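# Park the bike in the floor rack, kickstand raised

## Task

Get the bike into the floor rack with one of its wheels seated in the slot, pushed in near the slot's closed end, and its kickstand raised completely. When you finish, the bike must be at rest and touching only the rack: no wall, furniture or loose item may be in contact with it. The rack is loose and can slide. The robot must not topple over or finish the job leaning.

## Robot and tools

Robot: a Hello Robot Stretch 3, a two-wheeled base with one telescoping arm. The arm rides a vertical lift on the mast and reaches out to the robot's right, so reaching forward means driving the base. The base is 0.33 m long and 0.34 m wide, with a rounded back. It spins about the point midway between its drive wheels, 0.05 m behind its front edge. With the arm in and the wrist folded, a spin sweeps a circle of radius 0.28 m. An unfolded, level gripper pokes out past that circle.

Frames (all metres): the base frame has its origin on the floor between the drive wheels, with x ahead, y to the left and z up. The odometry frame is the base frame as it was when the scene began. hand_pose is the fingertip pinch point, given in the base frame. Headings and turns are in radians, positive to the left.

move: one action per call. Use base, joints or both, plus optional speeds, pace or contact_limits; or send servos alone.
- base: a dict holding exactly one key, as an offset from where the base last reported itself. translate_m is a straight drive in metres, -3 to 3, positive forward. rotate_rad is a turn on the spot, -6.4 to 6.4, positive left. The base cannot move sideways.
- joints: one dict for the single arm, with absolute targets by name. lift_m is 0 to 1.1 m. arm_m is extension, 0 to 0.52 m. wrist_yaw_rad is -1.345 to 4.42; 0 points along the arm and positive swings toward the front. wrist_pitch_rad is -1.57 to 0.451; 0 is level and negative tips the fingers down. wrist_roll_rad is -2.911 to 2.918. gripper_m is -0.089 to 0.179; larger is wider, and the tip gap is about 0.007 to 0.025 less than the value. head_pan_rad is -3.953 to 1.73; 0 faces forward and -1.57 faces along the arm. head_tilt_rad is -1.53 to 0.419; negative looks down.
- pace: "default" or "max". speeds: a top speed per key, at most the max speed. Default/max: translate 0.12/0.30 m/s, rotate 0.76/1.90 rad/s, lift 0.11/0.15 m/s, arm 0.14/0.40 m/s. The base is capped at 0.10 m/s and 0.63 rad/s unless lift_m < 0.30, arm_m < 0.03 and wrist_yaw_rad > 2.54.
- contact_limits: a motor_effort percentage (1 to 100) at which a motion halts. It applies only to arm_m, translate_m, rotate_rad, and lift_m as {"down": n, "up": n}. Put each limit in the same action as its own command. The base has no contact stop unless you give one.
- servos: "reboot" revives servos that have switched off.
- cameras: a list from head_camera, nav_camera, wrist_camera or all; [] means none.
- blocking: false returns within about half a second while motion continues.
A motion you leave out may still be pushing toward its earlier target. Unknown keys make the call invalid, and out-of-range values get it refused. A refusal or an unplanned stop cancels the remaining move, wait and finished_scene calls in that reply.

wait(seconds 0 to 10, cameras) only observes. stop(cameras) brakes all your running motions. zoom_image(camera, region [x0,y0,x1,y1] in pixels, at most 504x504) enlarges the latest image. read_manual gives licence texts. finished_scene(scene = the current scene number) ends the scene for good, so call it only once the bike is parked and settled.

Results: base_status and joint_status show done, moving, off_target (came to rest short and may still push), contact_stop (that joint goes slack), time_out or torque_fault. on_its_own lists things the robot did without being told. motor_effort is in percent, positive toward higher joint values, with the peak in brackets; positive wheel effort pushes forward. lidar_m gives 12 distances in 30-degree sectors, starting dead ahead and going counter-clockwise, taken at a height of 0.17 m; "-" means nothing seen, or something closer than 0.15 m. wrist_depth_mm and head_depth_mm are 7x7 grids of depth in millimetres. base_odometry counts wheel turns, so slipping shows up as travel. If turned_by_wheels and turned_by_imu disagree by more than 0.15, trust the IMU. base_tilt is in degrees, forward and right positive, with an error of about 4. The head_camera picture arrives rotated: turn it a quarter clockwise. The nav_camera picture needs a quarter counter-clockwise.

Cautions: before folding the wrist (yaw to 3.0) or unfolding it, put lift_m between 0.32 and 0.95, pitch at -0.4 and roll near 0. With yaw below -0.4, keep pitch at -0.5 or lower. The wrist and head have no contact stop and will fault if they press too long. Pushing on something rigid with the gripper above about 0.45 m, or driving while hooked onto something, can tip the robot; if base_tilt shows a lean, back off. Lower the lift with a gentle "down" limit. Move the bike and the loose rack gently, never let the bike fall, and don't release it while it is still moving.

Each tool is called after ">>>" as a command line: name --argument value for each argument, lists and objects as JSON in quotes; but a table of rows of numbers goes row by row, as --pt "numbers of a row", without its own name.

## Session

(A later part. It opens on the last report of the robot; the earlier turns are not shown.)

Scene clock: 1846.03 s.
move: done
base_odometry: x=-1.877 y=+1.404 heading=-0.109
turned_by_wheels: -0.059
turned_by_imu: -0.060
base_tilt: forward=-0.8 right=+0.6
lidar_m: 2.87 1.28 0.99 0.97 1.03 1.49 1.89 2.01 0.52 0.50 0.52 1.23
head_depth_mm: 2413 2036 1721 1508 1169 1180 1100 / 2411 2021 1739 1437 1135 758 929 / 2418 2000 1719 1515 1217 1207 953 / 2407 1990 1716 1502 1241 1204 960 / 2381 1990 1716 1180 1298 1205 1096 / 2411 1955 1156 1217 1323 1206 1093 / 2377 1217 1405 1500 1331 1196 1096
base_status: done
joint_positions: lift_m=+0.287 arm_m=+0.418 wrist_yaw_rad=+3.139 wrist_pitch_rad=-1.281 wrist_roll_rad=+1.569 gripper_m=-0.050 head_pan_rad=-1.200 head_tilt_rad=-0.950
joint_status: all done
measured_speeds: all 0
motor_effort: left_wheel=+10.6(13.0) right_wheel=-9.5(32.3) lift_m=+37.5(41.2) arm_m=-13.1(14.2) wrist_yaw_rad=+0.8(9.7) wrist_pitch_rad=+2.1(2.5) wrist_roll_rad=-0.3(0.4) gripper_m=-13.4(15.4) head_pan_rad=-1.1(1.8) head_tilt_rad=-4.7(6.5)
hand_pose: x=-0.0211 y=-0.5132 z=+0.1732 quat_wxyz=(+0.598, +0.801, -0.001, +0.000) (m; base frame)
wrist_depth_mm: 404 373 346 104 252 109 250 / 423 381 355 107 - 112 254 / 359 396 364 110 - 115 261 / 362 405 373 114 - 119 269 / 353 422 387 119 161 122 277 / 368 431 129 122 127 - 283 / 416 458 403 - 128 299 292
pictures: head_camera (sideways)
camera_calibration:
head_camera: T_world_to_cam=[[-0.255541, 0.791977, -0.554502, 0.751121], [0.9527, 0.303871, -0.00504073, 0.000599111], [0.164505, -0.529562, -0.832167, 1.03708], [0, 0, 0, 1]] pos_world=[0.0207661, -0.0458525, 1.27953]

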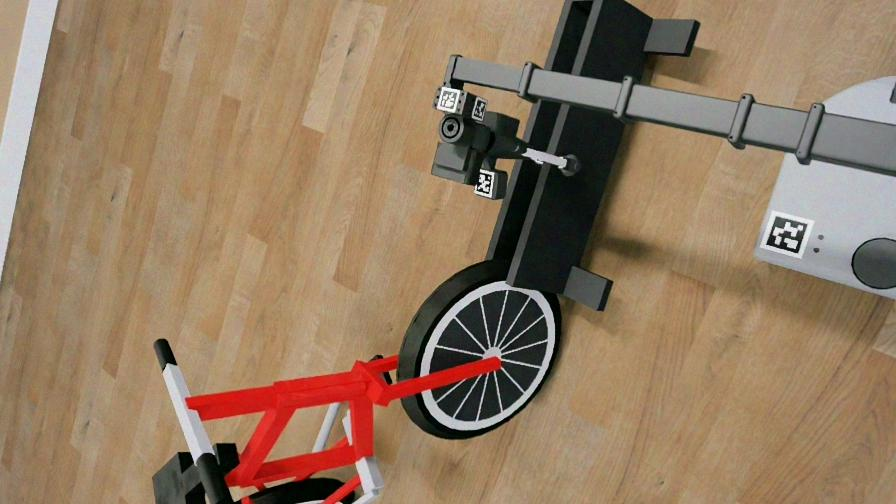

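>>> move --base '{"translate_m": 0.035}' --speeds '{"translate_m": 0.05}' --cameras '["head_camera"]'

>>> move --joints '{"arm_m": 0.388}' --base '{"rotate_rad": -0.08}' --speeds '{"rotate_rad": 0.15, "arm_m": 0.06}' --cameras '["head_camera"]'

Scene clock: 1853.40 s.
move: done
base_odometry: x=-1.842 y=+1.400 heading=-0.110
turned_by_wheels: -0.001
turned_by_imu: -0.003
base_tilt: forward=-0.8 right=+0.5
lidar_m: 2.84 1.28 0.98 0.97 1.02 1.48 1.93 2.04 0.51 0.49 0.52 1.33
head_depth_mm: 2388 2016 1722 1514 1180 1178 1103 / 2424 2017 1736 1436 1129 760 928 / 2415 2007 1722 1513 1211 1211 949 / 2390 2015 1725 1496 1244 1207 962 / 2408 1998 1707 1180 1291 1212 1095 / 2367 1917 1177 1244 1320 1199 1093 / 2366 1206 1386 1492 1328 1201 1093
base_status: done
joint_positions: lift_m=+0.287 arm_m=+0.418 wrist_yaw_rad=+3.153 wrist_pitch_rad=-1.268 wrist_roll_rad=+1.570 gripper_m=-0.050 head_pan_rad=-1.200 head_tilt_rad=-0.951
joint_status: not commanded
measured_speeds: all 0
on_its_own: right_wheel is at rest, and its effort (+34.6) is outside its rest range (-21 to +21); wrist_yaw_rad is at rest, and its effort (-11.2) is outside its rest range (-9 to +9)
motor_effort: left_wheel=-7.1(11.8) right_wheel=+34.6(34.6) lift_m=+20.4(32.8) arm_m=-9.0(13.7) wrist_yaw_rad=-11.2(11.7) wrist_pitch_rad=-0.5(2.3) wrist_roll_rad=-0.3(0.5) gripper_m=-14.5(15.2) head_pan_rad=-1.8(2.6) head_tilt_rad=-4.1(7.8)
hand_pose: x=-0.0219 y=-0.5097 z=+0.1739 quat_wxyz=(+0.593, +0.805, +0.005, +0.004) (m; base frame)
wrist_depth_mm: 417 377 346 110 252 114 252 / 432 390 354 114 - 118 258 / 354 405 364 117 - 120 264 / 355 410 377 121 275 - 272 / 353 429 392 125 - 286 276 / 364 443 130 129 126 295 283 / 496 474 411 133 129 307 291
pictures: head_camera (sideways)
camera_calibration:
head_camera: T_world_to_cam=[[-0.255752, 0.792594, -0.553522, 0.749843], [0.952696, 0.303881, -0.005058, 0.000621186], [0.164196, -0.528632, -0.832819, 1.03788], [0, 0, 0, 1]] pos_world=[0.0207667, -0.0458541, 1.27942]

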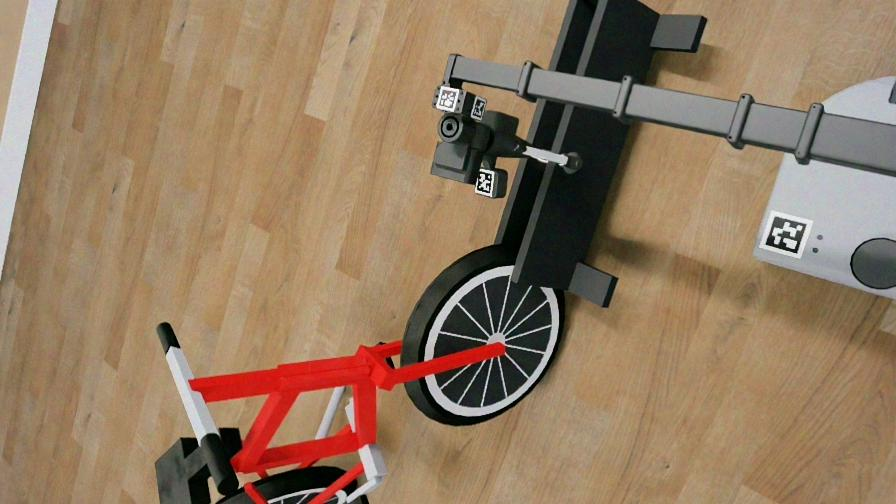

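Scene clock: 1854.60 s.
move: off_target
base_odometry: x=-1.842 y=+1.400 heading=-0.189
turned_by_wheels: -0.078
turned_by_imu: -0.077
base_tilt: forward=-0.8 right=+0.5
lidar_m: 2.84 1.38 1.00 0.97 1.00 1.36 1.93 2.00 0.49 0.47 0.48 0.73
head_depth_mm: 2361 2019 1736 1521 1165 1187 1096 / 2411 1999 1743 1504 1010 761 925 / 2414 2030 1723 1505 1191 1207 948 / 2410 2014 1723 1495 1209 1210 961 / 2409 2011 1717 1162 1257 1207 1095 / 2398 1950 1611 1180 1304 1199 1093 / 2348 1981 1351 1469 1342 1192 1092
base_status: rotate_rad off_target (by the wheels' count: -0.078 of -0.080)
joint_positions: lift_m=+0.287 arm_m=+0.388 wrist_yaw_rad=+3.127 wrist_pitch_rad=-1.288 wrist_roll_rad=+1.570 gripper_m=-0.050 head_pan_rad=-1.200 head_tilt_rad=-0.951
joint_status: all done
measured_speeds: all 0
on_its_own: left_wheel is at rest, and its effort (+28.0) is outside its rest range (-21 to +21); right_wheel is at rest, and its effort (-42.1) is outside its rest range (-21 to +21); wrist_yaw_rad is at rest, and its effort (+11.1) is outside its rest range (-9 to +9)
motor_effort: left_wheel=+28.0(29.5) right_wheel=-42.1(42.7) lift_m=+28.6(30.4) arm_m=-15.0(15.1) wrist_yaw_rad=+11.1(11.9) wrist_pitch_rad=+3.1(3.3) wrist_roll_rad=-0.1(0.5) gripper_m=-12.9(14.9) head_pan_rad=-1.3(3.8) head_tilt_rad=-4.2(5.9)
hand_pose: x=-0.0205 y=-0.4848 z=+0.1729 quat_wxyz=(+0.601, +0.799, -0.006, -0.004) (m; base frame)
wrist_depth_mm: 408 373 343 119 268 122 258 / 424 382 354 122 - 125 264 / 365 396 361 125 279 - 268 / 338 401 375 127 - 286 276 / 339 411 390 132 - 290 280 / 329 422 127 132 126 295 286 / 353 456 399 138 - 302 294
pictures: head_camera (sideways)
camera_calibration:
head_camera: T_world_to_cam=[[-0.255752, 0.792594, -0.553522, 0.749843], [0.952696, 0.303881, -0.005058, 0.000621186], [0.164196, -0.528632, -0.832819, 1.03788], [0, 0, 0, 1]] pos_world=[0.0207667, -0.0458541, 1.27942]

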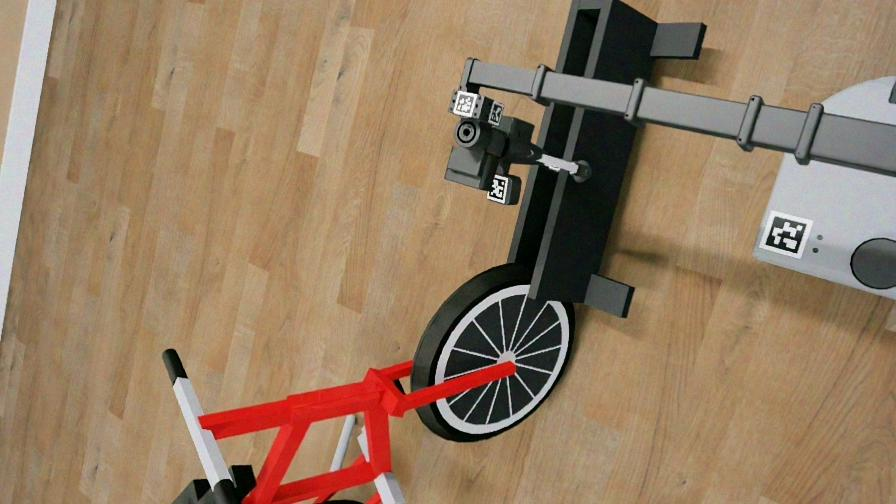

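>>> move --base '{"translate_m": 0.04}' --speeds '{"translate_m": 0.05}' --cameras '["head_camera"]'

>>> move --joints '{"arm_m": 0.358}' --base '{"rotate_rad": -0.08}' --speeds '{"rotate_rad": 0.15, "arm_m": 0.06}' --cameras '["head_camera", "wrist_camera"]'

Scene clock: 1862.53 s.
move: done
base_odometry: x=-1.803 y=+1.393 heading=-0.190
turned_by_wheels: -0.001
turned_by_imu: -0.003
base_tilt: forward=-0.9 right=+0.4
lidar_m: 2.80 1.38 1.00 0.97 1.00 1.36 1.97 2.03 0.48 0.46 0.48 1.11
head_depth_mm: 2378 2027 1740 1513 1168 1164 1105 / 2408 2014 1744 1517 1114 762 925 / 2443 2011 1714 1517 1188 1208 948 / 2398 2002 1722 1509 1202 1204 956 / 2398 2007 1728 1171 1269 1203 1092 / 2391 1967 1102 1207 1306 1205 1094 / 2370 1908 1357 1467 1331 1200 1089
base_status: done
joint_positions: lift_m=+0.287 arm_m=+0.388 wrist_yaw_rad=+3.159 wrist_pitch_rad=-1.260 wrist_roll_rad=+1.570 gripper_m=-0.050 head_pan_rad=-1.200 head_tilt_rad=-0.951
joint_status: not commanded
measured_speeds: all 0
on_its_own: right_wheel is at rest, and its effort (+40.6) is outside its rest range (-21 to +21); wrist_yaw_rad is at rest, and its effort (-17.0) is outside its rest range (-9 to +9)
motor_effort: left_wheel=-9.2(28.0) right_wheel=+40.6(41.1) lift_m=+20.4(21.4) arm_m=-10.0(14.5) wrist_yaw_rad=-17.0(17.3) wrist_pitch_rad=-2.0(3.3) wrist_roll_rad=-0.1(0.5) gripper_m=-12.5(15.2) head_pan_rad=-2.6(3.2) head_tilt_rad=-2.7(4.4)
hand_pose: x=-0.0222 y=-0.4777 z=+0.1743 quat_wxyz=(+0.589, +0.808, +0.007, +0.006) (m; base frame)
wrist_depth_mm: 420 378 344 114 - 116 253 / 430 394 356 117 - 119 260 / 320 397 369 121 - - 266 / 330 409 380 125 - - 271 / 335 419 393 130 - 293 276 / 337 438 130 131 125 297 284 / 362 482 410 139 122 308 292
pictures: head_camera (sideways)
camera_calibration:
head_camera: T_world_to_cam=[[-0.255401, 0.792703, -0.553528, 0.749849], [0.952843, 0.30342, -0.00512161, 0.00068072], [0.163892, -0.528733, -0.832815, 1.03787], [0, 0, 0, 1]] pos_world=[0.0207647, -0.0458557, 1.27942]

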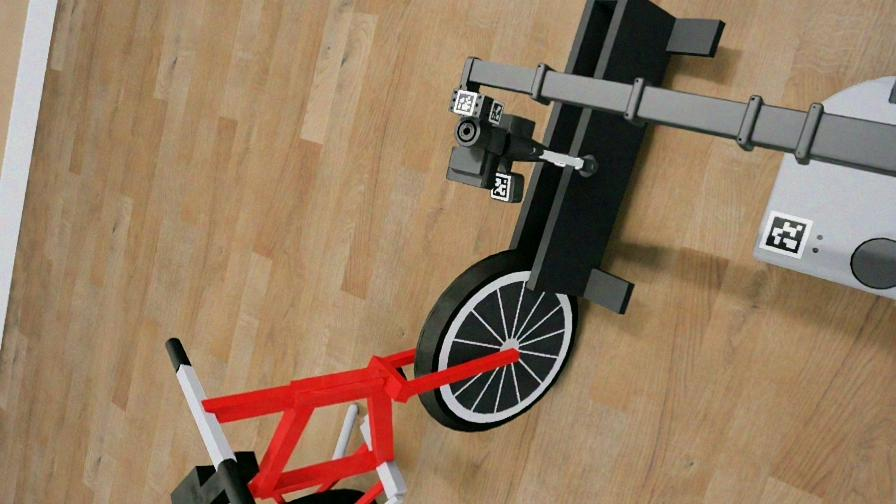

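Scene clock: 1863.73 s.
move: off_target
base_odometry: x=-1.803 y=+1.393 heading=-0.268
turned_by_wheels: -0.078
turned_by_imu: -0.077
base_tilt: forward=-0.7 right=+0.4
lidar_m: 2.80 1.50 1.03 0.97 0.98 1.27 1.97 2.01 0.46 0.44 0.45 0.69
head_depth_mm: 2375 1999 1740 1527 1339 1176 1105 / 2446 2016 1725 1517 990 753 924 / 2426 2000 1722 1508 1159 1208 947 / 2399 2014 1717 1510 1192 1213 964 / 2371 2006 1703 1485 1221 1206 1091 / 2397 1930 1675 1133 1290 1204 1091 / 2386 1988 1538 1453 1339 1198 1092
base_status: rotate_rad off_target (by the wheels' count: -0.078 of -0.080)
joint_positions: lift_m=+0.287 arm_m=+0.358 wrist_yaw_rad=+3.126 wrist_pitch_rad=-1.288 wrist_roll_rad=+1.570 gripper_m=-0.050 head_pan_rad=-1.200 head_tilt_rad=-0.951
joint_status: all done
measured_speeds: all 0
on_its_own: left_wheel is at rest, and its effort (+26.8) is outside its rest range (-21 to +21); right_wheel is at rest, and its effort (-40.3) is outside its rest range (-21 to +21); wrist_yaw_rad is at rest, and its effort (+11.4) is outside its rest range (-9 to +9)
motor_effort: left_wheel=+26.8(27.9) right_wheel=-40.3(41.7) lift_m=+30.6(30.8) arm_m=-14.1(16.4) wrist_yaw_rad=+11.4(17.1) wrist_pitch_rad=+3.2(3.3) wrist_roll_rad=-0.1(0.5) gripper_m=-12.5(15.7) head_pan_rad=-2.7(3.0) head_tilt_rad=-3.1(4.2)
hand_pose: x=-0.0205 y=-0.4548 z=+0.1729 quat_wxyz=(+0.601, +0.799, -0.006, -0.004) (m; base frame)
wrist_depth_mm: 409 373 342 121 - 124 258 / 418 386 353 124 - 126 263 / 334 387 363 127 - 278 267 / 310 392 370 130 - 286 275 / 310 407 389 133 - 294 280 / 314 419 391 133 126 298 288 / 326 438 401 138 - 305 293
pictures: head_camera (sideways), wrist_camera
camera_calibration:
head_camera: T_world_to_cam=[[-0.255401, 0.792703, -0.553528, 0.749849], [0.952843, 0.30342, -0.00512161, 0.00068072], [0.163892, -0.528733, -0.832815, 1.03787], [0, 0, 0, 1]] pos_world=[0.0207647, -0.0458557, 1.27942]
wrist_camera: T_world_to_cam=[[-0.0275576, -0.952596, -0.302987, -0.37413], [-0.986398, -0.0232226, 0.162728, -0.021728], [-0.16205, 0.30335, -0.938999, 0.459791], [0, 0, 0, 1]] pos_world=[0.0427667, -0.496377, 0.321922]

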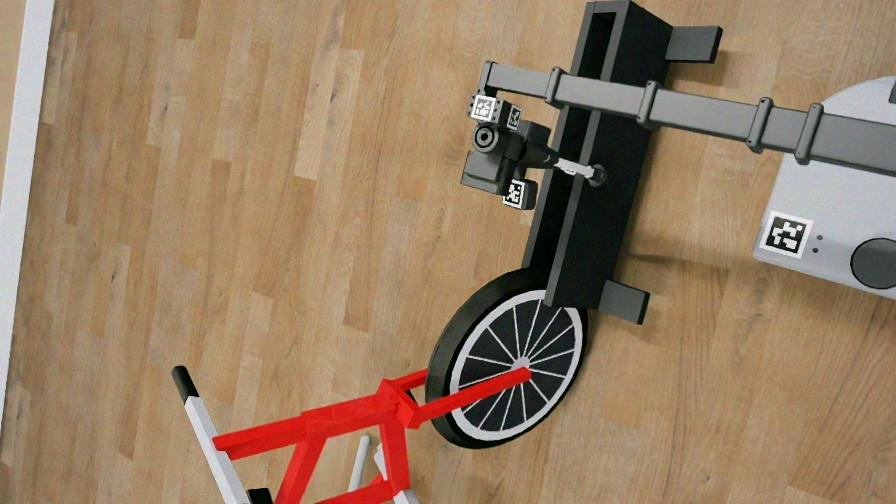

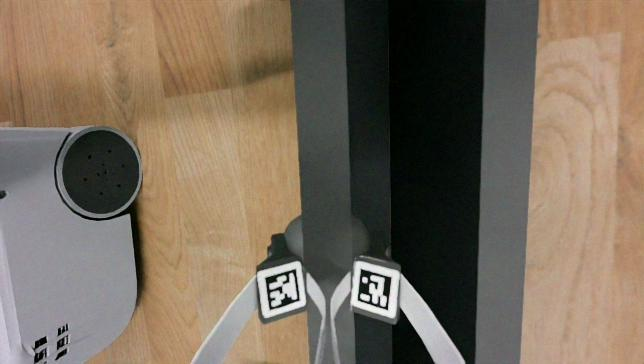

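>>> move --base '{"translate_m": 0.043}' --speeds '{"translate_m": 0.06}' --cameras '[]'

>>> move --joints '{"arm_m": 0.329}' --base '{"rotate_rad": -0.08}' --speeds '{"rotate_rad": 0.15, "arm_m": 0.06}' --cameras '["head_camera"]'

>>> move --base '{"translate_m": 0.042}' --speeds '{"translate_m": 0.06}' --cameras '["head_camera"]'

>>> zoom_image --camera "head_camera" --region '[200, 150, 700, 504]'

Scene clock: 1876.60 s.
move: done
base_odometry: x=-1.762 y=+1.381 heading=-0.269
turned_by_wheels: -0.001
turned_by_imu: -0.003
base_tilt: forward=-0.8 right=+0.5
lidar_m: 2.76 1.51 1.03 0.97 0.98 1.27 2.01 2.05 0.45 0.43 0.45 0.69
head_depth_mm: 2407 2027 1738 1505 1348 1155 1101 / 2426 2012 1711 1525 987 756 926 / 2404 2015 1720 1517 1133 1213 948 / 2426 1993 1716 1514 1197 1205 958 / 2398 2007 1721 1169 1233 1202 1100 / 2393 1952 1614 1139 1289 1202 1095 / 2402 2003 1621 1448 1338 1201 1094
base_status: done
joint_positions: lift_m=+0.287 arm_m=+0.358 wrist_yaw_rad=+3.158 wrist_pitch_rad=-1.261 wrist_roll_rad=+1.570 gripper_m=-0.050 head_pan_rad=-1.200 head_tilt_rad=-0.951
joint_status: not commanded
measured_speeds: all 0
on_its_own: right_wheel is at rest, and its effort (+38.5) is outside its rest range (-21 to +21); wrist_yaw_rad is at rest, and its effort (-15.6) is outside its rest range (-9 to +9)
motor_effort: left_wheel=-10.9(26.9) right_wheel=+38.5(39.1) lift_m=+16.7(29.1) arm_m=-10.7(14.2) wrist_yaw_rad=-15.6(16.0) wrist_pitch_rad=-1.7(3.2) wrist_roll_rad=-0.1(0.4) gripper_m=-13.2(15.4) head_pan_rad=-2.9(2.9) head_tilt_rad=-0.8(2.4)
hand_pose: x=-0.0222 y=-0.4480 z=+0.1742 quat_wxyz=(+0.590, +0.808, +0.007, +0.006) (m; base frame)
wrist_depth_mm: 420 381 345 116 - 117 252 / 430 392 355 119 269 120 258 / 302 383 366 123 - - 265 / 301 386 380 127 - - 270 / 306 389 395 131 - 292 276 / 310 402 129 133 126 297 284 / 322 467 407 140 109 305 293
pictures: none
No camera images: "cameras" was empty.

Scene clock: 1877.80 s.
move: off_target
base_odometry: x=-1.762 y=+1.381 heading=-0.348
turned_by_wheels: -0.078
turned_by_imu: -0.078
base_tilt: forward=-0.8 right=+0.5
lidar_m: 2.75 1.67 1.07 0.97 0.97 1.19 2.01 2.03 0.43 0.41 0.43 0.63
head_depth_mm: 2415 2050 1744 1514 1353 1164 1107 / 2424 2022 1725 1523 875 754 928 / 2400 2013 1727 1496 1113 1199 945 / 2415 2016 1718 1512 1194 1212 959 / 2405 1987 1720 1511 1192 1192 1093 / 2407 1948 1712 1104 1278 1203 1097 / 2380 1995 1617 1445 1333 1203 1092
base_status: rotate_rad off_target (by the wheels' count: -0.078 of -0.080)
joint_positions: lift_m=+0.287 arm_m=+0.329 wrist_yaw_rad=+3.126 wrist_pitch_rad=-1.289 wrist_roll_rad=+1.570 gripper_m=-0.050 head_pan_rad=-1.200 head_tilt_rad=-0.951
joint_status: all done
measured_speeds: all 0
on_its_own: left_wheel is at rest, and its effort (+24.6) is outside its rest range (-21 to +21); right_wheel is at rest, and its effort (-37.8) is outside its rest range (-21 to +21); wrist_yaw_rad is at rest, and its effort (+11.8) is outside its rest range (-9 to +9)
motor_effort: left_wheel=+24.6(28.3) right_wheel=-37.8(40.9) lift_m=+32.1(32.1) arm_m=-13.6(15.9) wrist_yaw_rad=+11.8(15.8) wrist_pitch_rad=+3.4(3.6) wrist_roll_rad=-0.3(0.4) gripper_m=-13.4(15.8) head_pan_rad=-2.1(2.4) head_tilt_rad=-1.1(2.2)
hand_pose: x=-0.0205 y=-0.4261 z=+0.1728 quat_wxyz=(+0.601, +0.799, -0.006, -0.004) (m; base frame)
wrist_depth_mm: 410 369 346 123 - 268 259 / 418 386 355 125 - 127 264 / 308 385 365 128 - 279 269 / 283 360 373 131 - 287 275 / 284 366 382 135 - 293 280 / 286 367 396 134 126 300 287 / 287 381 396 140 - 304 292
pictures: head_camera (sideways)
camera_calibration:
head_camera: T_world_to_cam=[[-0.255401, 0.792703, -0.553528, 0.749849], [0.952843, 0.30342, -0.00512161, 0.00068072], [0.163892, -0.528733, -0.832815, 1.03787], [0, 0, 0, 1]] pos_world=[0.0207647, -0.0458557, 1.27942]

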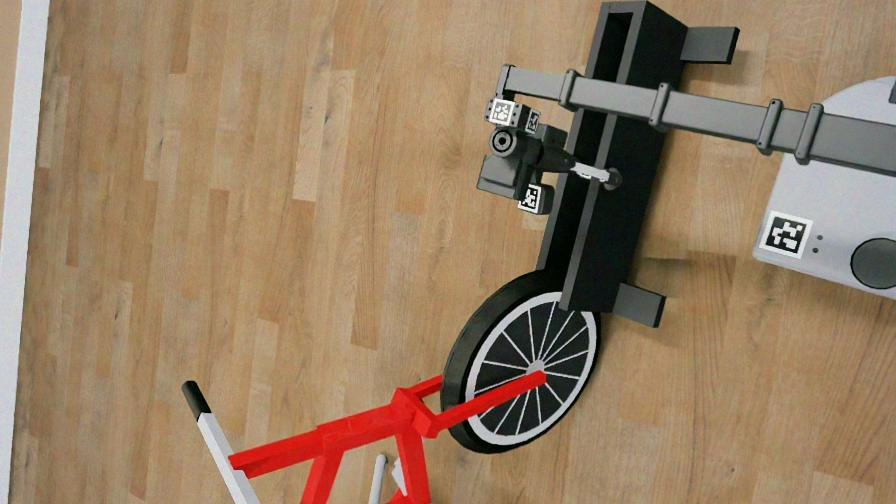

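Scene clock: 1879.30 s.
move: done
base_odometry: x=-1.722 y=+1.367 heading=-0.349
turned_by_wheels: -0.001
turned_by_imu: -0.002
base_tilt: forward=-0.8 right=+0.5
lidar_m: 2.71 1.64 1.08 0.97 0.98 1.20 2.05 2.07 0.42 0.41 0.42 0.64
head_depth_mm: 2416 2030 1731 1506 1349 1114 1101 / 2436 2014 1726 1520 875 756 927 / 2399 2018 1727 1513 1112 1196 954 / 2404 1992 1717 1511 1168 1213 961 / 2423 1991 1710 1503 1191 1205 1094 / 2408 2009 1691 1099 1278 1201 1099 / 2391 1998 1614 1447 1326 1194 1088
base_status: done
joint_positions: lift_m=+0.287 arm_m=+0.329 wrist_yaw_rad=+3.157 wrist_pitch_rad=-1.264 wrist_roll_rad=+1.570 gripper_m=-0.050 head_pan_rad=-1.200 head_tilt_rad=-0.951
joint_status: not commanded
measured_speeds: all 0
on_its_own: right_wheel is at rest, and its effort (+34.8) is outside its rest range (-21 to +21); wrist_yaw_rad is at rest, and its effort (-14.6) is outside its rest range (-9 to +9)
motor_effort: left_wheel=-7.8(23.7) right_wheel=+34.8(36.2) lift_m=+16.6(31.3) arm_m=-10.6(14.1) wrist_yaw_rad=-14.6(15.1) wrist_pitch_rad=-1.3(3.5) wrist_roll_rad=-0.1(0.5) gripper_m=-15.2(15.2) head_pan_rad=-1.1(2.6) head_tilt_rad=+0.4(1.7)
hand_pose: x=-0.0221 y=-0.4198 z=+0.1741 quat_wxyz=(+0.591, +0.807, +0.006, +0.005) (m; base frame)
wrist_depth_mm: 415 378 343 117 - 117 253 / 430 394 356 121 - 121 258 / 275 350 368 124 - - 266 / 278 356 377 129 - - 272 / 281 358 396 133 - 293 279 / 283 365 129 133 125 295 283 / 288 456 404 142 109 308 292
pictures: head_camera (sideways)
camera_calibration:
head_camera: T_world_to_cam=[[-0.255401, 0.792703, -0.553528, 0.749849], [0.952843, 0.30342, -0.00512161, 0.00068072], [0.163892, -0.528733, -0.832815, 1.03787], [0, 0, 0, 1]] pos_world=[0.0207647, -0.0458557, 1.27942]

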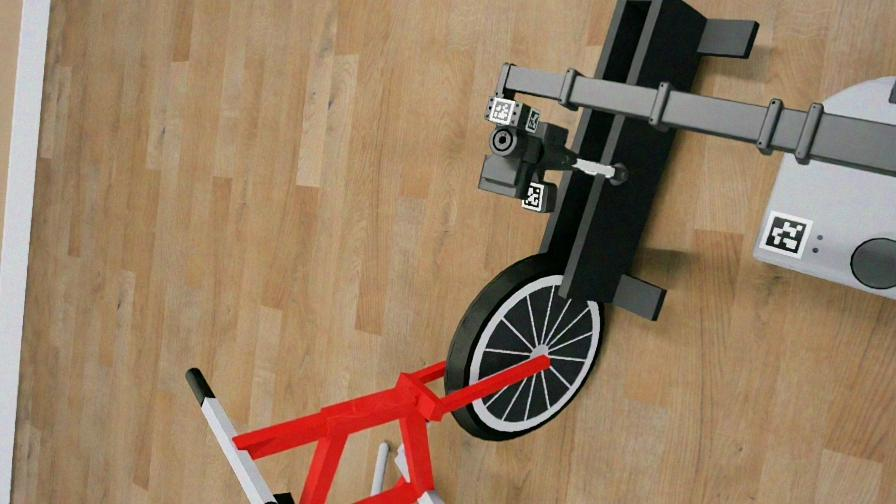

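Scaled by 1.008 from the camera's 896x504 image, which has a finer 1280x720 frame.

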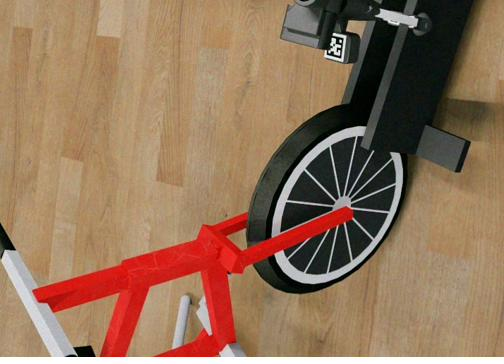

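>>> move --joints '{"arm_m": 0.302}' --base '{"rotate_rad": -0.08}' --speeds '{"rotate_rad": 0.15, "arm_m": 0.06}' --cameras '[]'

>>> move --base '{"translate_m": 0.04}' --speeds '{"translate_m": 0.06}' --cameras '["head_camera"]'

>>> move --joints '{"arm_m": 0.274}' --base '{"rotate_rad": -0.08}' --speeds '{"rotate_rad": 0.15, "arm_m": 0.06}' --cameras '[]'

>>> move --base '{"translate_m": 0.038}' --speeds '{"translate_m": 0.06}' --cameras '["head_camera", "nav_camera"]'

Scene clock: 1889.63 s.
move: off_target
base_odometry: x=-1.722 y=+1.367 heading=-0.427
turned_by_wheels: -0.079
turned_by_imu: -0.079
base_tilt: forward=-0.8 right=+0.5
lidar_m: 2.70 1.87 1.12 0.98 0.98 1.14 2.03 2.06 0.41 0.39 0.40 0.59
head_depth_mm: 2462 2020 1733 1501 1341 1142 1099 / 2418 2025 1725 1512 841 762 932 / 2424 2034 1729 1512 1043 1187 947 / 2413 2016 1714 1510 1171 1208 961 / 2394 1998 1710 1503 1146 1193 1096 / 2411 1987 1727 1093 1235 1200 1100 / 2366 1992 1003 1448 1314 1199 1090
base_status: rotate_rad off_target (by the wheels' count: -0.079 of -0.080)
joint_positions: lift_m=+0.287 arm_m=+0.302 wrist_yaw_rad=+3.128 wrist_pitch_rad=-1.290 wrist_roll_rad=+1.570 gripper_m=-0.050 head_pan_rad=-1.200 head_tilt_rad=-0.950
joint_status: all done
measured_speeds: all 0
on_its_own: left_wheel is at rest, and its effort (+22.9) is outside its rest range (-21 to +21); right_wheel is at rest, and its effort (-35.1) is outside its rest range (-21 to +21); wrist_yaw_rad is at rest, and its effort (+10.8) is outside its rest range (-9 to +9)
motor_effort: left_wheel=+22.9(25.9) right_wheel=-35.1(36.4) lift_m=+31.5(34.0) arm_m=-13.2(14.8) wrist_yaw_rad=+10.8(14.6) wrist_pitch_rad=+3.7(3.7) wrist_roll_rad=+0.0(0.5) gripper_m=-12.7(14.9) head_pan_rad=-1.0(2.3) head_tilt_rad=+0.1(1.8)
hand_pose: x=-0.0206 y=-0.3994 z=+0.1728 quat_wxyz=(+0.602, +0.799, -0.005, -0.003) (m; base frame)
wrist_depth_mm: 405 375 344 124 - - 259 / 419 383 354 127 - 270 263 / 278 376 365 129 - 281 270 / 260 330 370 133 - 286 274 / 259 333 382 136 - 291 279 / 260 336 402 133 125 296 287 / 266 325 395 143 125 306 294
pictures: none
No camera images: "cameras" was empty.

Scene clock: 1891.10 s.
move: done
base_odometry: x=-1.686 y=+1.350 heading=-0.428
turned_by_wheels: -0.001
turned_by_imu: -0.002
base_tilt: forward=-0.9 right=+0.6
lidar_m: 2.67 1.88 1.13 0.99 0.99 1.15 2.05 2.10 0.39 0.38 0.40 0.59
head_depth_mm: 2426 2023 1732 1511 1347 1100 1097 / 2420 2021 1716 1517 840 762 937 / 2426 2010 1724 1516 1072 1173 951 / 2393 1995 1720 1512 1155 1194 960 / 2418 2019 1730 1514 1161 1192 1093 / 2381 2007 1725 1087 1237 1197 1094 / 2399 1990 1011 1448 1343 1206 1097
base_status: done
joint_positions: lift_m=+0.287 arm_m=+0.302 wrist_yaw_rad=+3.157 wrist_pitch_rad=-1.265 wrist_roll_rad=+1.570 gripper_m=-0.050 head_pan_rad=-1.200 head_tilt_rad=-0.950
joint_status: not commanded
measured_speeds: all 0
on_its_own: right_wheel is at rest, and its effort (+29.7) is outside its rest range (-21 to +21); wrist_yaw_rad is at rest, and its effort (-14.6) is outside its rest range (-9 to +9)
motor_effort: left_wheel=-4.6(22.5) right_wheel=+29.7(32.2) lift_m=+16.9(32.7) arm_m=-11.1(14.7) wrist_yaw_rad=-14.6(15.4) wrist_pitch_rad=-1.2(3.7) wrist_roll_rad=-0.3(0.3) gripper_m=-13.4(15.3) head_pan_rad=-2.0(2.2) head_tilt_rad=+0.5(1.9)
hand_pose: x=-0.0221 y=-0.3930 z=+0.1740 quat_wxyz=(+0.591, +0.806, +0.006, +0.005) (m; base frame)
wrist_depth_mm: 420 375 344 120 - 119 253 / 437 390 356 123 - 122 260 / 249 316 366 126 278 - 264 / 252 320 379 131 - 280 271 / 259 328 394 136 - 291 279 / 266 333 129 130 125 298 283 / 276 338 407 145 - 305 291
pictures: head_camera (sideways)
camera_calibration:
head_camera: T_world_to_cam=[[-0.255269, 0.792263, -0.554217, 0.750765], [0.952825, 0.303477, -0.00503979, 0.000579321], [0.164199, -0.529359, -0.832357, 1.03734], [0, 0, 0, 1]] pos_world=[0.0207645, -0.0458544, 1.27953]

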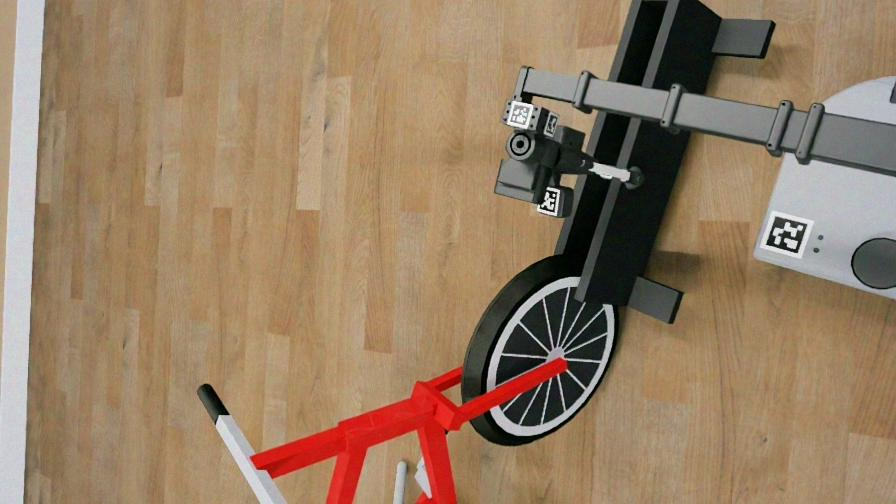

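Scene clock: 1892.27 s.
move: done
base_odometry: x=-1.686 y=+1.350 heading=-0.507
turned_by_wheels: -0.079
turned_by_imu: -0.079
base_tilt: forward=-0.8 right=+0.5
lidar_m: 2.69 2.18 1.19 0.99 0.99 1.10 1.80 2.10 0.38 0.36 0.37 0.55
head_depth_mm: 2449 2026 1736 1525 1347 1123 1101 / 2431 2015 1740 1502 837 764 925 / 2440 2005 1733 1508 962 1175 948 / 2416 2028 1709 1509 1163 1191 960 / 2417 2001 1725 1499 1115 1188 1096 / 2406 1989 1723 1476 1194 1210 1098 / 2375 1998 1609 1154 1312 1199 1089
base_status: done
joint_positions: lift_m=+0.287 arm_m=+0.274 wrist_yaw_rad=+3.129 wrist_pitch_rad=-1.292 wrist_roll_rad=+1.570 gripper_m=-0.050 head_pan_rad=-1.200 head_tilt_rad=-0.950
joint_status: all done
measured_speeds: all 0
on_its_own: right_wheel is at rest, and its effort (-31.9) is outside its rest range (-21 to +21); wrist_yaw_rad is at rest, and its effort (+10.1) is outside its rest range (-9 to +9)
motor_effort: left_wheel=+21.2(24.7) right_wheel=-31.9(34.0) lift_m=+32.7(33.4) arm_m=-14.2(15.3) wrist_yaw_rad=+10.1(14.9) wrist_pitch_rad=+4.0(4.2) wrist_roll_rad=-0.6(0.6) gripper_m=-14.0(15.1) head_pan_rad=-0.7(2.1) head_tilt_rad=+1.2(1.9)
hand_pose: x=-0.0206 y=-0.3719 z=+0.1727 quat_wxyz=(+0.602, +0.798, -0.005, -0.003) (m; base frame)
wrist_depth_mm: 402 373 344 126 - - 258 / 416 383 354 128 - 271 264 / 255 329 360 131 - 281 269 / 236 298 368 135 - 286 275 / 243 303 386 138 291 294 281 / 249 301 374 131 125 299 285 / 256 305 394 145 112 305 293
pictures: none
No camera images: "cameras" was empty.

Scene clock: 1893.70 s.
move: done
base_odometry: x=-1.653 y=+1.332 heading=-0.508
turned_by_wheels: -0.001
turned_by_imu: -0.002
base_tilt: forward=-0.9 right=+0.4
lidar_m: 2.65 2.21 1.20 1.00 1.00 1.12 1.82 2.13 0.37 0.35 0.37 0.55
head_depth_mm: 2430 2020 1735 1521 1351 1094 1087 / 2450 2043 1729 1514 838 763 925 / 2422 2013 1717 1511 963 1163 948 / 2412 2011 1721 1511 1146 1190 963 / 2392 1998 1719 1497 1124 1190 1100 / 2395 2009 1712 1078 1192 1200 1096 / 2380 1987 976 1428 1310 1202 1096
base_status: done
joint_positions: lift_m=+0.287 arm_m=+0.274 wrist_yaw_rad=+3.156 wrist_pitch_rad=-1.269 wrist_roll_rad=+1.570 gripper_m=-0.050 head_pan_rad=-1.200 head_tilt_rad=-0.950
joint_status: not commanded
measured_speeds: all 0
on_its_own: right_wheel is at rest, and its effort (+26.1) is outside its rest range (-21 to +21); wrist_yaw_rad is at rest, and its effort (-13.6) is outside its rest range (-9 to +9)
motor_effort: left_wheel=-1.1(21.4) right_wheel=+26.1(29.0) lift_m=+19.0(33.6) arm_m=-10.8(14.3) wrist_yaw_rad=-13.6(14.0) wrist_pitch_rad=-0.3(4.0) wrist_roll_rad=-0.3(0.5) gripper_m=-15.2(15.5) head_pan_rad=-0.9(1.8) head_tilt_rad=+0.6(1.7)
hand_pose: x=-0.0220 y=-0.3660 z=+0.1738 quat_wxyz=(+0.593, +0.805, +0.006, +0.005) (m; base frame)
wrist_depth_mm: 417 379 345 122 - 120 254 / 430 387 353 125 - - 260 / 235 286 357 129 - - 266 / 240 289 371 134 - 282 272 / 246 293 386 138 - 288 278 / 256 295 364 133 125 298 288 / 267 286 410 145 118 307 292
pictures: head_camera (sideways), nav_camera (sideways)
camera_calibration:
head_camera: T_world_to_cam=[[-0.255269, 0.792263, -0.554217, 0.750765], [0.952825, 0.303477, -0.00503979, 0.000579321], [0.164199, -0.529359, -0.832357, 1.03734], [0, 0, 0, 1]] pos_world=[0.0207645, -0.0458544, 1.27953]
nav_camera: T_world_to_cam=[[0.286629, -0.745748, 0.601418, -0.739663], [-0.931439, -0.363826, -0.00722605, 0.065377], [0.224201, -0.558113, -0.798902, 1.00055], [0, 0, 0, 1]] pos_world=[0.0485799, 0.0306021, 1.24466]

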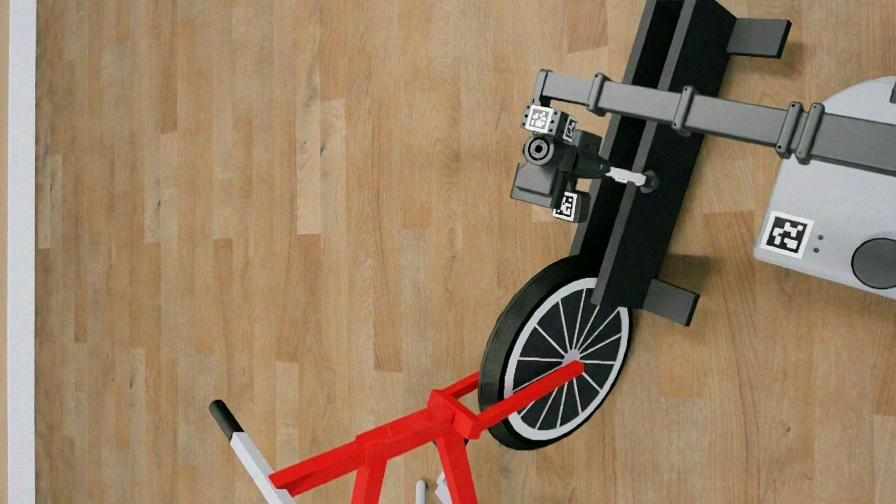

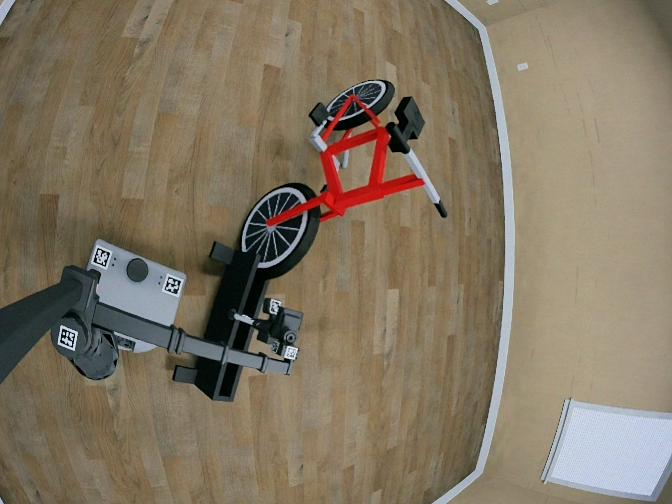

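>>> move --joints '{"arm_m": 0.247}' --base '{"rotate_rad": -0.08}' --speeds '{"rotate_rad": 0.15, "arm_m": 0.06}' --cameras '[]'

>>> move --base '{"translate_m": 0.036}' --speeds '{"translate_m": 0.06}' --cameras '["head_camera"]'

>>> move --joints '{"head_pan_rad": -0.75, "head_tilt_rad": -0.8}' --cameras '["head_camera", "nav_camera"]'

Scene clock: 1903.17 s.
move: done
base_odometry: x=-1.653 y=+1.332 heading=-0.586
turned_by_wheels: -0.079
turned_by_imu: -0.079
base_tilt: forward=-0.9 right=+0.6
lidar_m: 2.67 2.64 1.27 1.01 1.00 1.08 1.63 2.13 0.35 0.34 0.34 0.50
head_depth_mm: 2447 2035 1738 1501 1354 1103 1103 / 2448 2008 1721 1505 1107 766 936 / 2413 2005 1725 1512 946 1157 950 / 2437 2023 1722 1509 1338 1175 959 / 2407 2003 1713 1497 1090 1173 1092 / 2379 1985 1726 1497 1126 1203 1100 / 2411 1998 1691 1045 1291 1197 1096
base_status: done
joint_positions: lift_m=+0.287 arm_m=+0.247 wrist_yaw_rad=+3.130 wrist_pitch_rad=-1.295 wrist_roll_rad=+1.570 gripper_m=-0.050 head_pan_rad=-1.200 head_tilt_rad=-0.950
joint_status: all done
measured_speeds: all 0
on_its_own: right_wheel is at rest, and its effort (-28.3) is outside its rest range (-21 to +21)
motor_effort: left_wheel=+19.5(22.8) right_wheel=-28.3(30.7) lift_m=+33.9(35.4) arm_m=-13.8(15.2) wrist_yaw_rad=+8.5(13.3) wrist_pitch_rad=+4.4(4.7) wrist_roll_rad=-0.2(0.4) gripper_m=-14.3(15.2) head_pan_rad=-0.4(1.3) head_tilt_rad=+0.6(2.2)
hand_pose: x=-0.0207 y=-0.3456 z=+0.1725 quat_wxyz=(+0.603, +0.797, -0.004, -0.003) (m; base frame)
wrist_depth_mm: 403 372 347 127 - 267 258 / 417 379 351 131 - 275 264 / 241 306 360 133 284 281 269 / 227 265 363 137 292 284 276 / 236 269 375 141 301 293 282 / 243 271 336 131 125 297 286 / 253 273 394 146 111 305 295
pictures: none
No camera images: "cameras" was empty.

Scene clock: 1904.57 s.
move: done
base_odometry: x=-1.623 y=+1.312 heading=-0.587
turned_by_wheels: -0.001
turned_by_imu: -0.001
base_tilt: forward=-0.9 right=+0.5
lidar_m: 2.63 2.60 1.29 1.02 1.02 1.09 1.65 0.46 0.34 0.33 0.34 0.50
head_depth_mm: 2408 2025 1742 1513 1350 1091 1087 / 2433 2014 1716 1506 932 761 938 / 2402 2001 1717 1522 951 1166 946 / 2417 2007 1723 1511 1165 1176 958 / 2418 1984 1712 1503 1093 1174 1095 / 2411 1998 1714 1480 1127 1198 1092 / 2372 2003 1642 1113 1308 1199 1095
base_status: done
joint_positions: lift_m=+0.287 arm_m=+0.247 wrist_yaw_rad=+3.154 wrist_pitch_rad=-1.272 wrist_roll_rad=+1.570 gripper_m=-0.050 head_pan_rad=-1.200 head_tilt_rad=-0.950
joint_status: not commanded
measured_speeds: all 0
on_its_own: right_wheel is at rest, and its effort (+23.1) is outside its rest range (-21 to +21); wrist_yaw_rad is at rest, and its effort (-12.5) is outside its rest range (-9 to +9)
motor_effort: left_wheel=+0.5(19.0) right_wheel=+23.1(24.8) lift_m=+18.5(35.0) arm_m=-9.9(14.4) wrist_yaw_rad=-12.5(12.9) wrist_pitch_rad=+0.2(4.5) wrist_roll_rad=-0.3(0.6) gripper_m=-13.1(15.7) head_pan_rad=+0.1(1.2) head_tilt_rad=+1.1(1.4)
hand_pose: x=-0.0219 y=-0.3397 z=+0.1737 quat_wxyz=(+0.594, +0.804, +0.005, +0.005) (m; base frame)
wrist_depth_mm: 411 377 344 124 - - 254 / 427 386 353 127 - - 260 / 230 256 354 131 - - 265 / 234 260 361 136 289 283 273 / 243 261 370 141 - 289 281 / 254 264 326 132 126 299 283 / 266 256 409 133 116 309 291
pictures: head_camera (sideways)
camera_calibration:
head_camera: T_world_to_cam=[[-0.255269, 0.792263, -0.554217, 0.750765], [0.952825, 0.303477, -0.00503979, 0.000579321], [0.164199, -0.529359, -0.832357, 1.03734], [0, 0, 0, 1]] pos_world=[0.0207645, -0.0458544, 1.27953]

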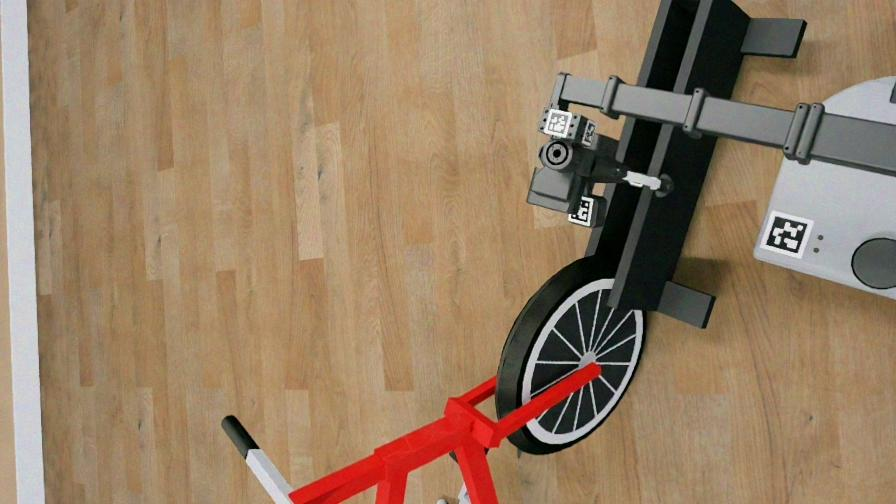

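Scene clock: 1905.43 s.
move: done
base_odometry: x=-1.623 y=+1.312 heading=-0.587
turned_by_wheels: +0.000
turned_by_imu: +0.000
base_tilt: forward=-0.8 right=+0.5
lidar_m: 2.64 2.60 1.29 1.02 1.02 1.10 1.65 0.47 0.34 0.33 0.34 0.50
head_depth_mm: 2348 2542 2045 1705 1455 1263 932 / 2463 2593 2065 1714 1446 1271 1003 / 2554 2586 2043 1706 1456 1028 1088 / 2597 2596 2066 1599 1057 1173 1101 / 2712 2579 2044 1528 1390 1267 1116 / 2849 2568 2022 1381 1411 1262 1122 / 2965 2566 2043 1614 1443 1266 1118
base_status: not commanded
joint_positions: lift_m=+0.287 arm_m=+0.247 wrist_yaw_rad=+3.154 wrist_pitch_rad=-1.272 wrist_roll_rad=+1.570 gripper_m=-0.050 head_pan_rad=-0.738 head_tilt_rad=-0.798
joint_status: all done
measured_speeds: all 0
on_its_own: right_wheel is at rest, and its effort (+23.8) is outside its rest range (-21 to +21); wrist_yaw_rad is at rest, and its effort (-11.5) is outside its rest range (-9 to +9)
motor_effort: left_wheel=+0.9(1.2) right_wheel=+23.8(24.0) lift_m=+18.3(19.8) arm_m=-8.5(11.3) wrist_yaw_rad=-11.5(12.9) wrist_pitch_rad=+0.1(0.3) wrist_roll_rad=-0.3(0.5) gripper_m=-14.3(15.1) head_pan_rad=+1.7(4.8) head_tilt_rad=+1.3(2.8)
hand_pose: x=-0.0219 y=-0.3397 z=+0.1737 quat_wxyz=(+0.594, +0.804, +0.005, +0.005) (m; base frame)
wrist_depth_mm: 410 375 346 124 - - 254 / 428 390 350 127 - - 264 / 231 255 356 131 - - 265 / 233 256 362 136 290 284 272 / 244 261 374 142 - 290 278 / 254 266 327 132 126 301 285 / 265 257 406 132 116 308 291
pictures: head_camera (sideways), nav_camera (sideways)
camera_calibration:
head_camera: T_world_to_cam=[[-0.512535, 0.532796, -0.673377, 0.907547], [0.71788, 0.696153, 0.00440984, -0.0103137], [0.471123, -0.481143, -0.739286, 0.91442], [0, 0, 0, 1]] pos_world=[0.0417497, -0.0363912, 1.28718]
nav_camera: T_world_to_cam=[[0.514896, -0.472615, 0.715205, -0.889347], [-0.670999, -0.741427, -0.00687174, 0.0633679], [0.533519, -0.476363, -0.698881, 0.868612], [0, 0, 0, 1]] pos_world=[0.0370196, 0.0404388, 1.24356]

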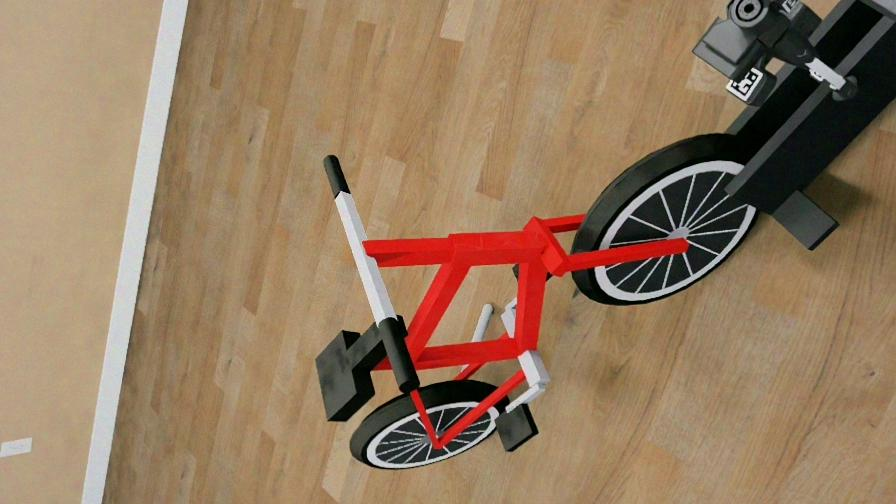

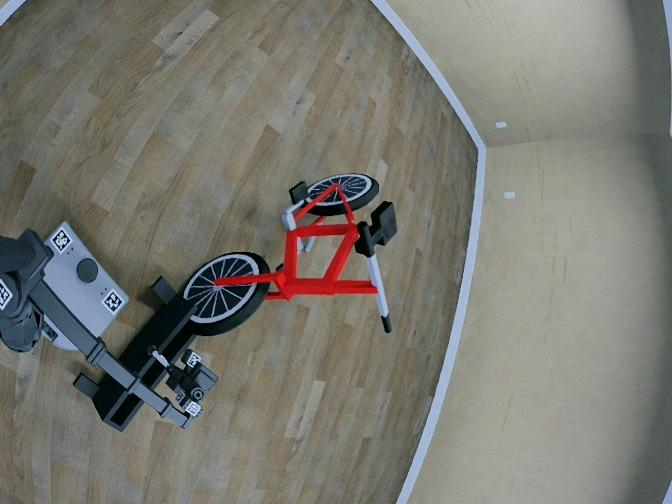

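>>> move --joints '{"arm_m": 0.216}' --base '{"rotate_rad": -0.1}' --speeds '{"rotate_rad": 0.15, "arm_m": 0.06}' --cameras '[]'

>>> move --base '{"translate_m": 0.035}' --speeds '{"translate_m": 0.06}' --cameras '["head_camera", "nav_camera", "wrist_camera"]'

>>> zoom_image --camera "head_camera" --region '[392, 0, 896, 504]'

Scene clock: 1919.13 s.
move: done
base_odometry: x=-1.623 y=+1.312 heading=-0.686
turned_by_wheels: -0.099
turned_by_imu: -0.100
base_tilt: forward=-0.8 right=+0.5
lidar_m: 2.69 2.61 1.41 1.05 1.02 1.06 1.48 0.45 0.32 0.31 0.31 0.45
head_depth_mm: 2329 2573 2051 1709 1456 1268 820 / 2436 2585 2068 1699 1453 1262 982 / 2471 2610 2041 1689 1452 1018 1066 / 2535 2566 2046 1701 1076 1088 1095 / 2617 2567 2034 1583 1169 1212 1115 / 2689 2564 2019 1208 1386 1263 1114 / 2751 2589 2043 1361 1421 1261 1124
base_status: done
joint_positions: lift_m=+0.287 arm_m=+0.216 wrist_yaw_rad=+3.133 wrist_pitch_rad=-1.298 wrist_roll_rad=+1.570 gripper_m=-0.050 head_pan_rad=-0.750 head_tilt_rad=-0.798
joint_status: all done
measured_speeds: all 0
motor_effort: left_wheel=+11.4(20.8) right_wheel=-19.3(29.2) lift_m=+36.2(37.9) arm_m=-14.0(16.1) wrist_yaw_rad=+6.8(12.5) wrist_pitch_rad=+5.1(5.2) wrist_roll_rad=-0.1(0.6) gripper_m=-13.1(15.2) head_pan_rad=-2.3(3.4) head_tilt_rad=-2.0(3.2)
hand_pose: x=-0.0208 y=-0.3155 z=+0.1724 quat_wxyz=(+0.605, +0.796, -0.003, -0.002) (m; base frame)
wrist_depth_mm: 402 368 344 127 - - 260 / 410 376 347 - - 128 266 / 231 255 352 134 - 279 269 / 224 229 347 137 - 287 277 / 233 231 350 142 252 290 283 / 242 234 289 130 125 302 289 / 253 238 391 149 111 310 297
pictures: none
No camera images: "cameras" was empty.

Scene clock: 1920.50 s.
move: done
base_odometry: x=-1.596 y=+1.290 heading=-0.687
turned_by_wheels: +0.000
turned_by_imu: -0.001
base_tilt: forward=-0.9 right=+0.5
lidar_m: 2.65 2.57 1.43 1.06 1.04 1.08 1.49 0.43 0.31 0.30 0.31 0.45
head_depth_mm: 2351 2529 2052 1690 1440 1267 821 / 2402 2597 2066 1690 1453 1269 976 / 2497 2567 2048 1707 1449 999 1067 / 2510 2588 2041 1661 1032 1093 1103 / 2575 2555 2033 1558 1363 1236 1123 / 2696 2549 2045 1164 1377 1262 1126 / 2747 2565 2029 1353 1381 1256 1113
base_status: done
joint_positions: lift_m=+0.287 arm_m=+0.216 wrist_yaw_rad=+3.153 wrist_pitch_rad=-1.279 wrist_roll_rad=+1.570 gripper_m=-0.050 head_pan_rad=-0.750 head_tilt_rad=-0.798
joint_status: not commanded
measured_speeds: all 0
on_its_own: wrist_yaw_rad is at rest, and its effort (-11.0) is outside its rest range (-9 to +9)
motor_effort: left_wheel=+4.3(14.2) right_wheel=+19.3(19.9) lift_m=+22.6(36.5) arm_m=-8.7(14.0) wrist_yaw_rad=-11.0(11.5) wrist_pitch_rad=+1.6(5.1) wrist_roll_rad=-0.3(0.5) gripper_m=-15.5(15.5) head_pan_rad=-2.1(3.1) head_tilt_rad=-4.0(4.6)
hand_pose: x=-0.0218 y=-0.3106 z=+0.1733 quat_wxyz=(+0.597, +0.802, +0.005, +0.004) (m; base frame)
wrist_depth_mm: 410 373 345 126 - 123 255 / 420 379 353 130 - 127 261 / 228 223 348 134 - 276 266 / 230 224 333 138 - 285 273 / 242 229 338 147 298 293 280 / 252 239 283 132 126 301 290 / 261 245 397 148 116 307 293
pictures: head_camera (sideways), nav_camera (sideways), wrist_camera
camera_calibration:
head_camera: T_world_to_cam=[[-0.506262, 0.538719, -0.673409, 0.907574], [0.725967, 0.687715, 0.00438852, -0.0103103], [0.465478, -0.486651, -0.739257, 0.914393], [0, 0, 0, 1]] pos_world=[0.041326, -0.0368465, 1.28718]
nav_camera: T_world_to_cam=[[0.509353, -0.478605, 0.71519, -0.889276], [-0.679571, -0.733577, -0.00692432, 0.0634215], [0.527961, -0.482496, -0.698896, 0.86868], [0, 0, 0, 1]] pos_world=[0.0374258, 0.0400465, 1.24356]
wrist_camera: T_world_to_cam=[[-0.00199498, -0.950345, -0.311191, -0.233909], [-0.985406, -0.0510992, 0.162369, -0.02835], [-0.170208, 0.306973, -0.936374, 0.416769], [0, 0, 0, 1]] pos_world=[0.0425346, -0.35168, 0.322065]

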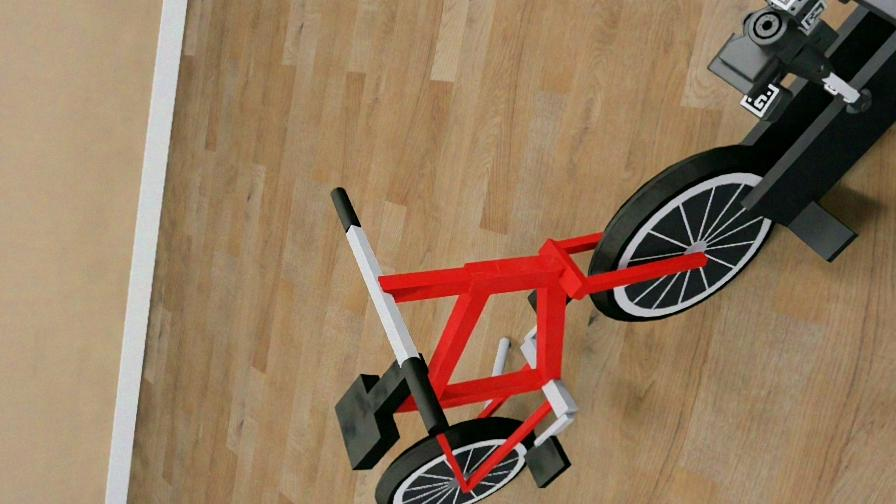

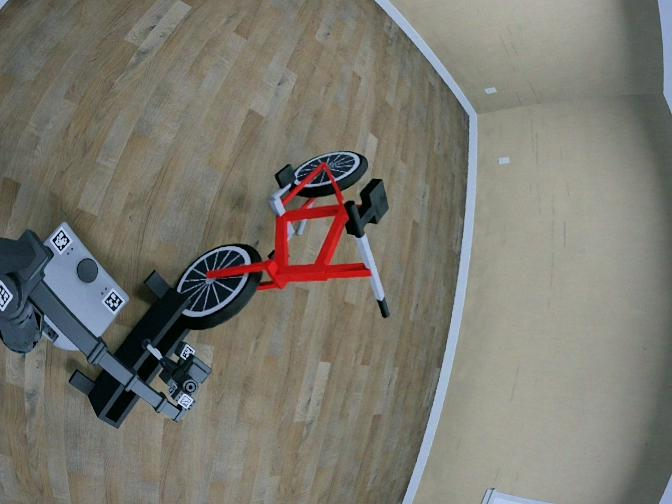

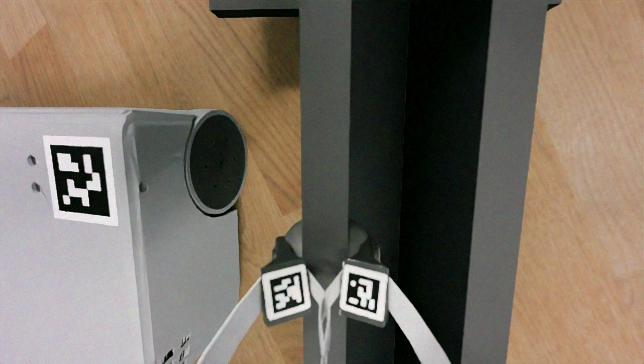

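Scaled by 1.000.

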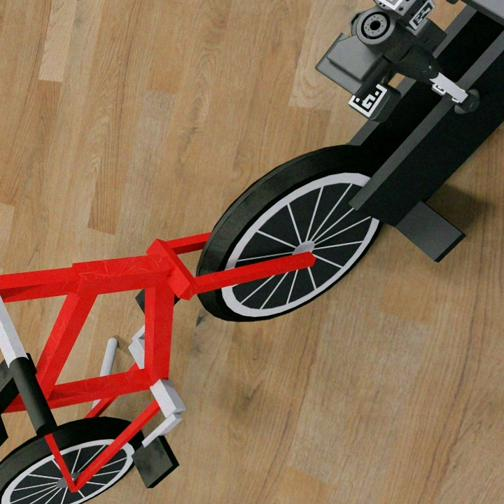

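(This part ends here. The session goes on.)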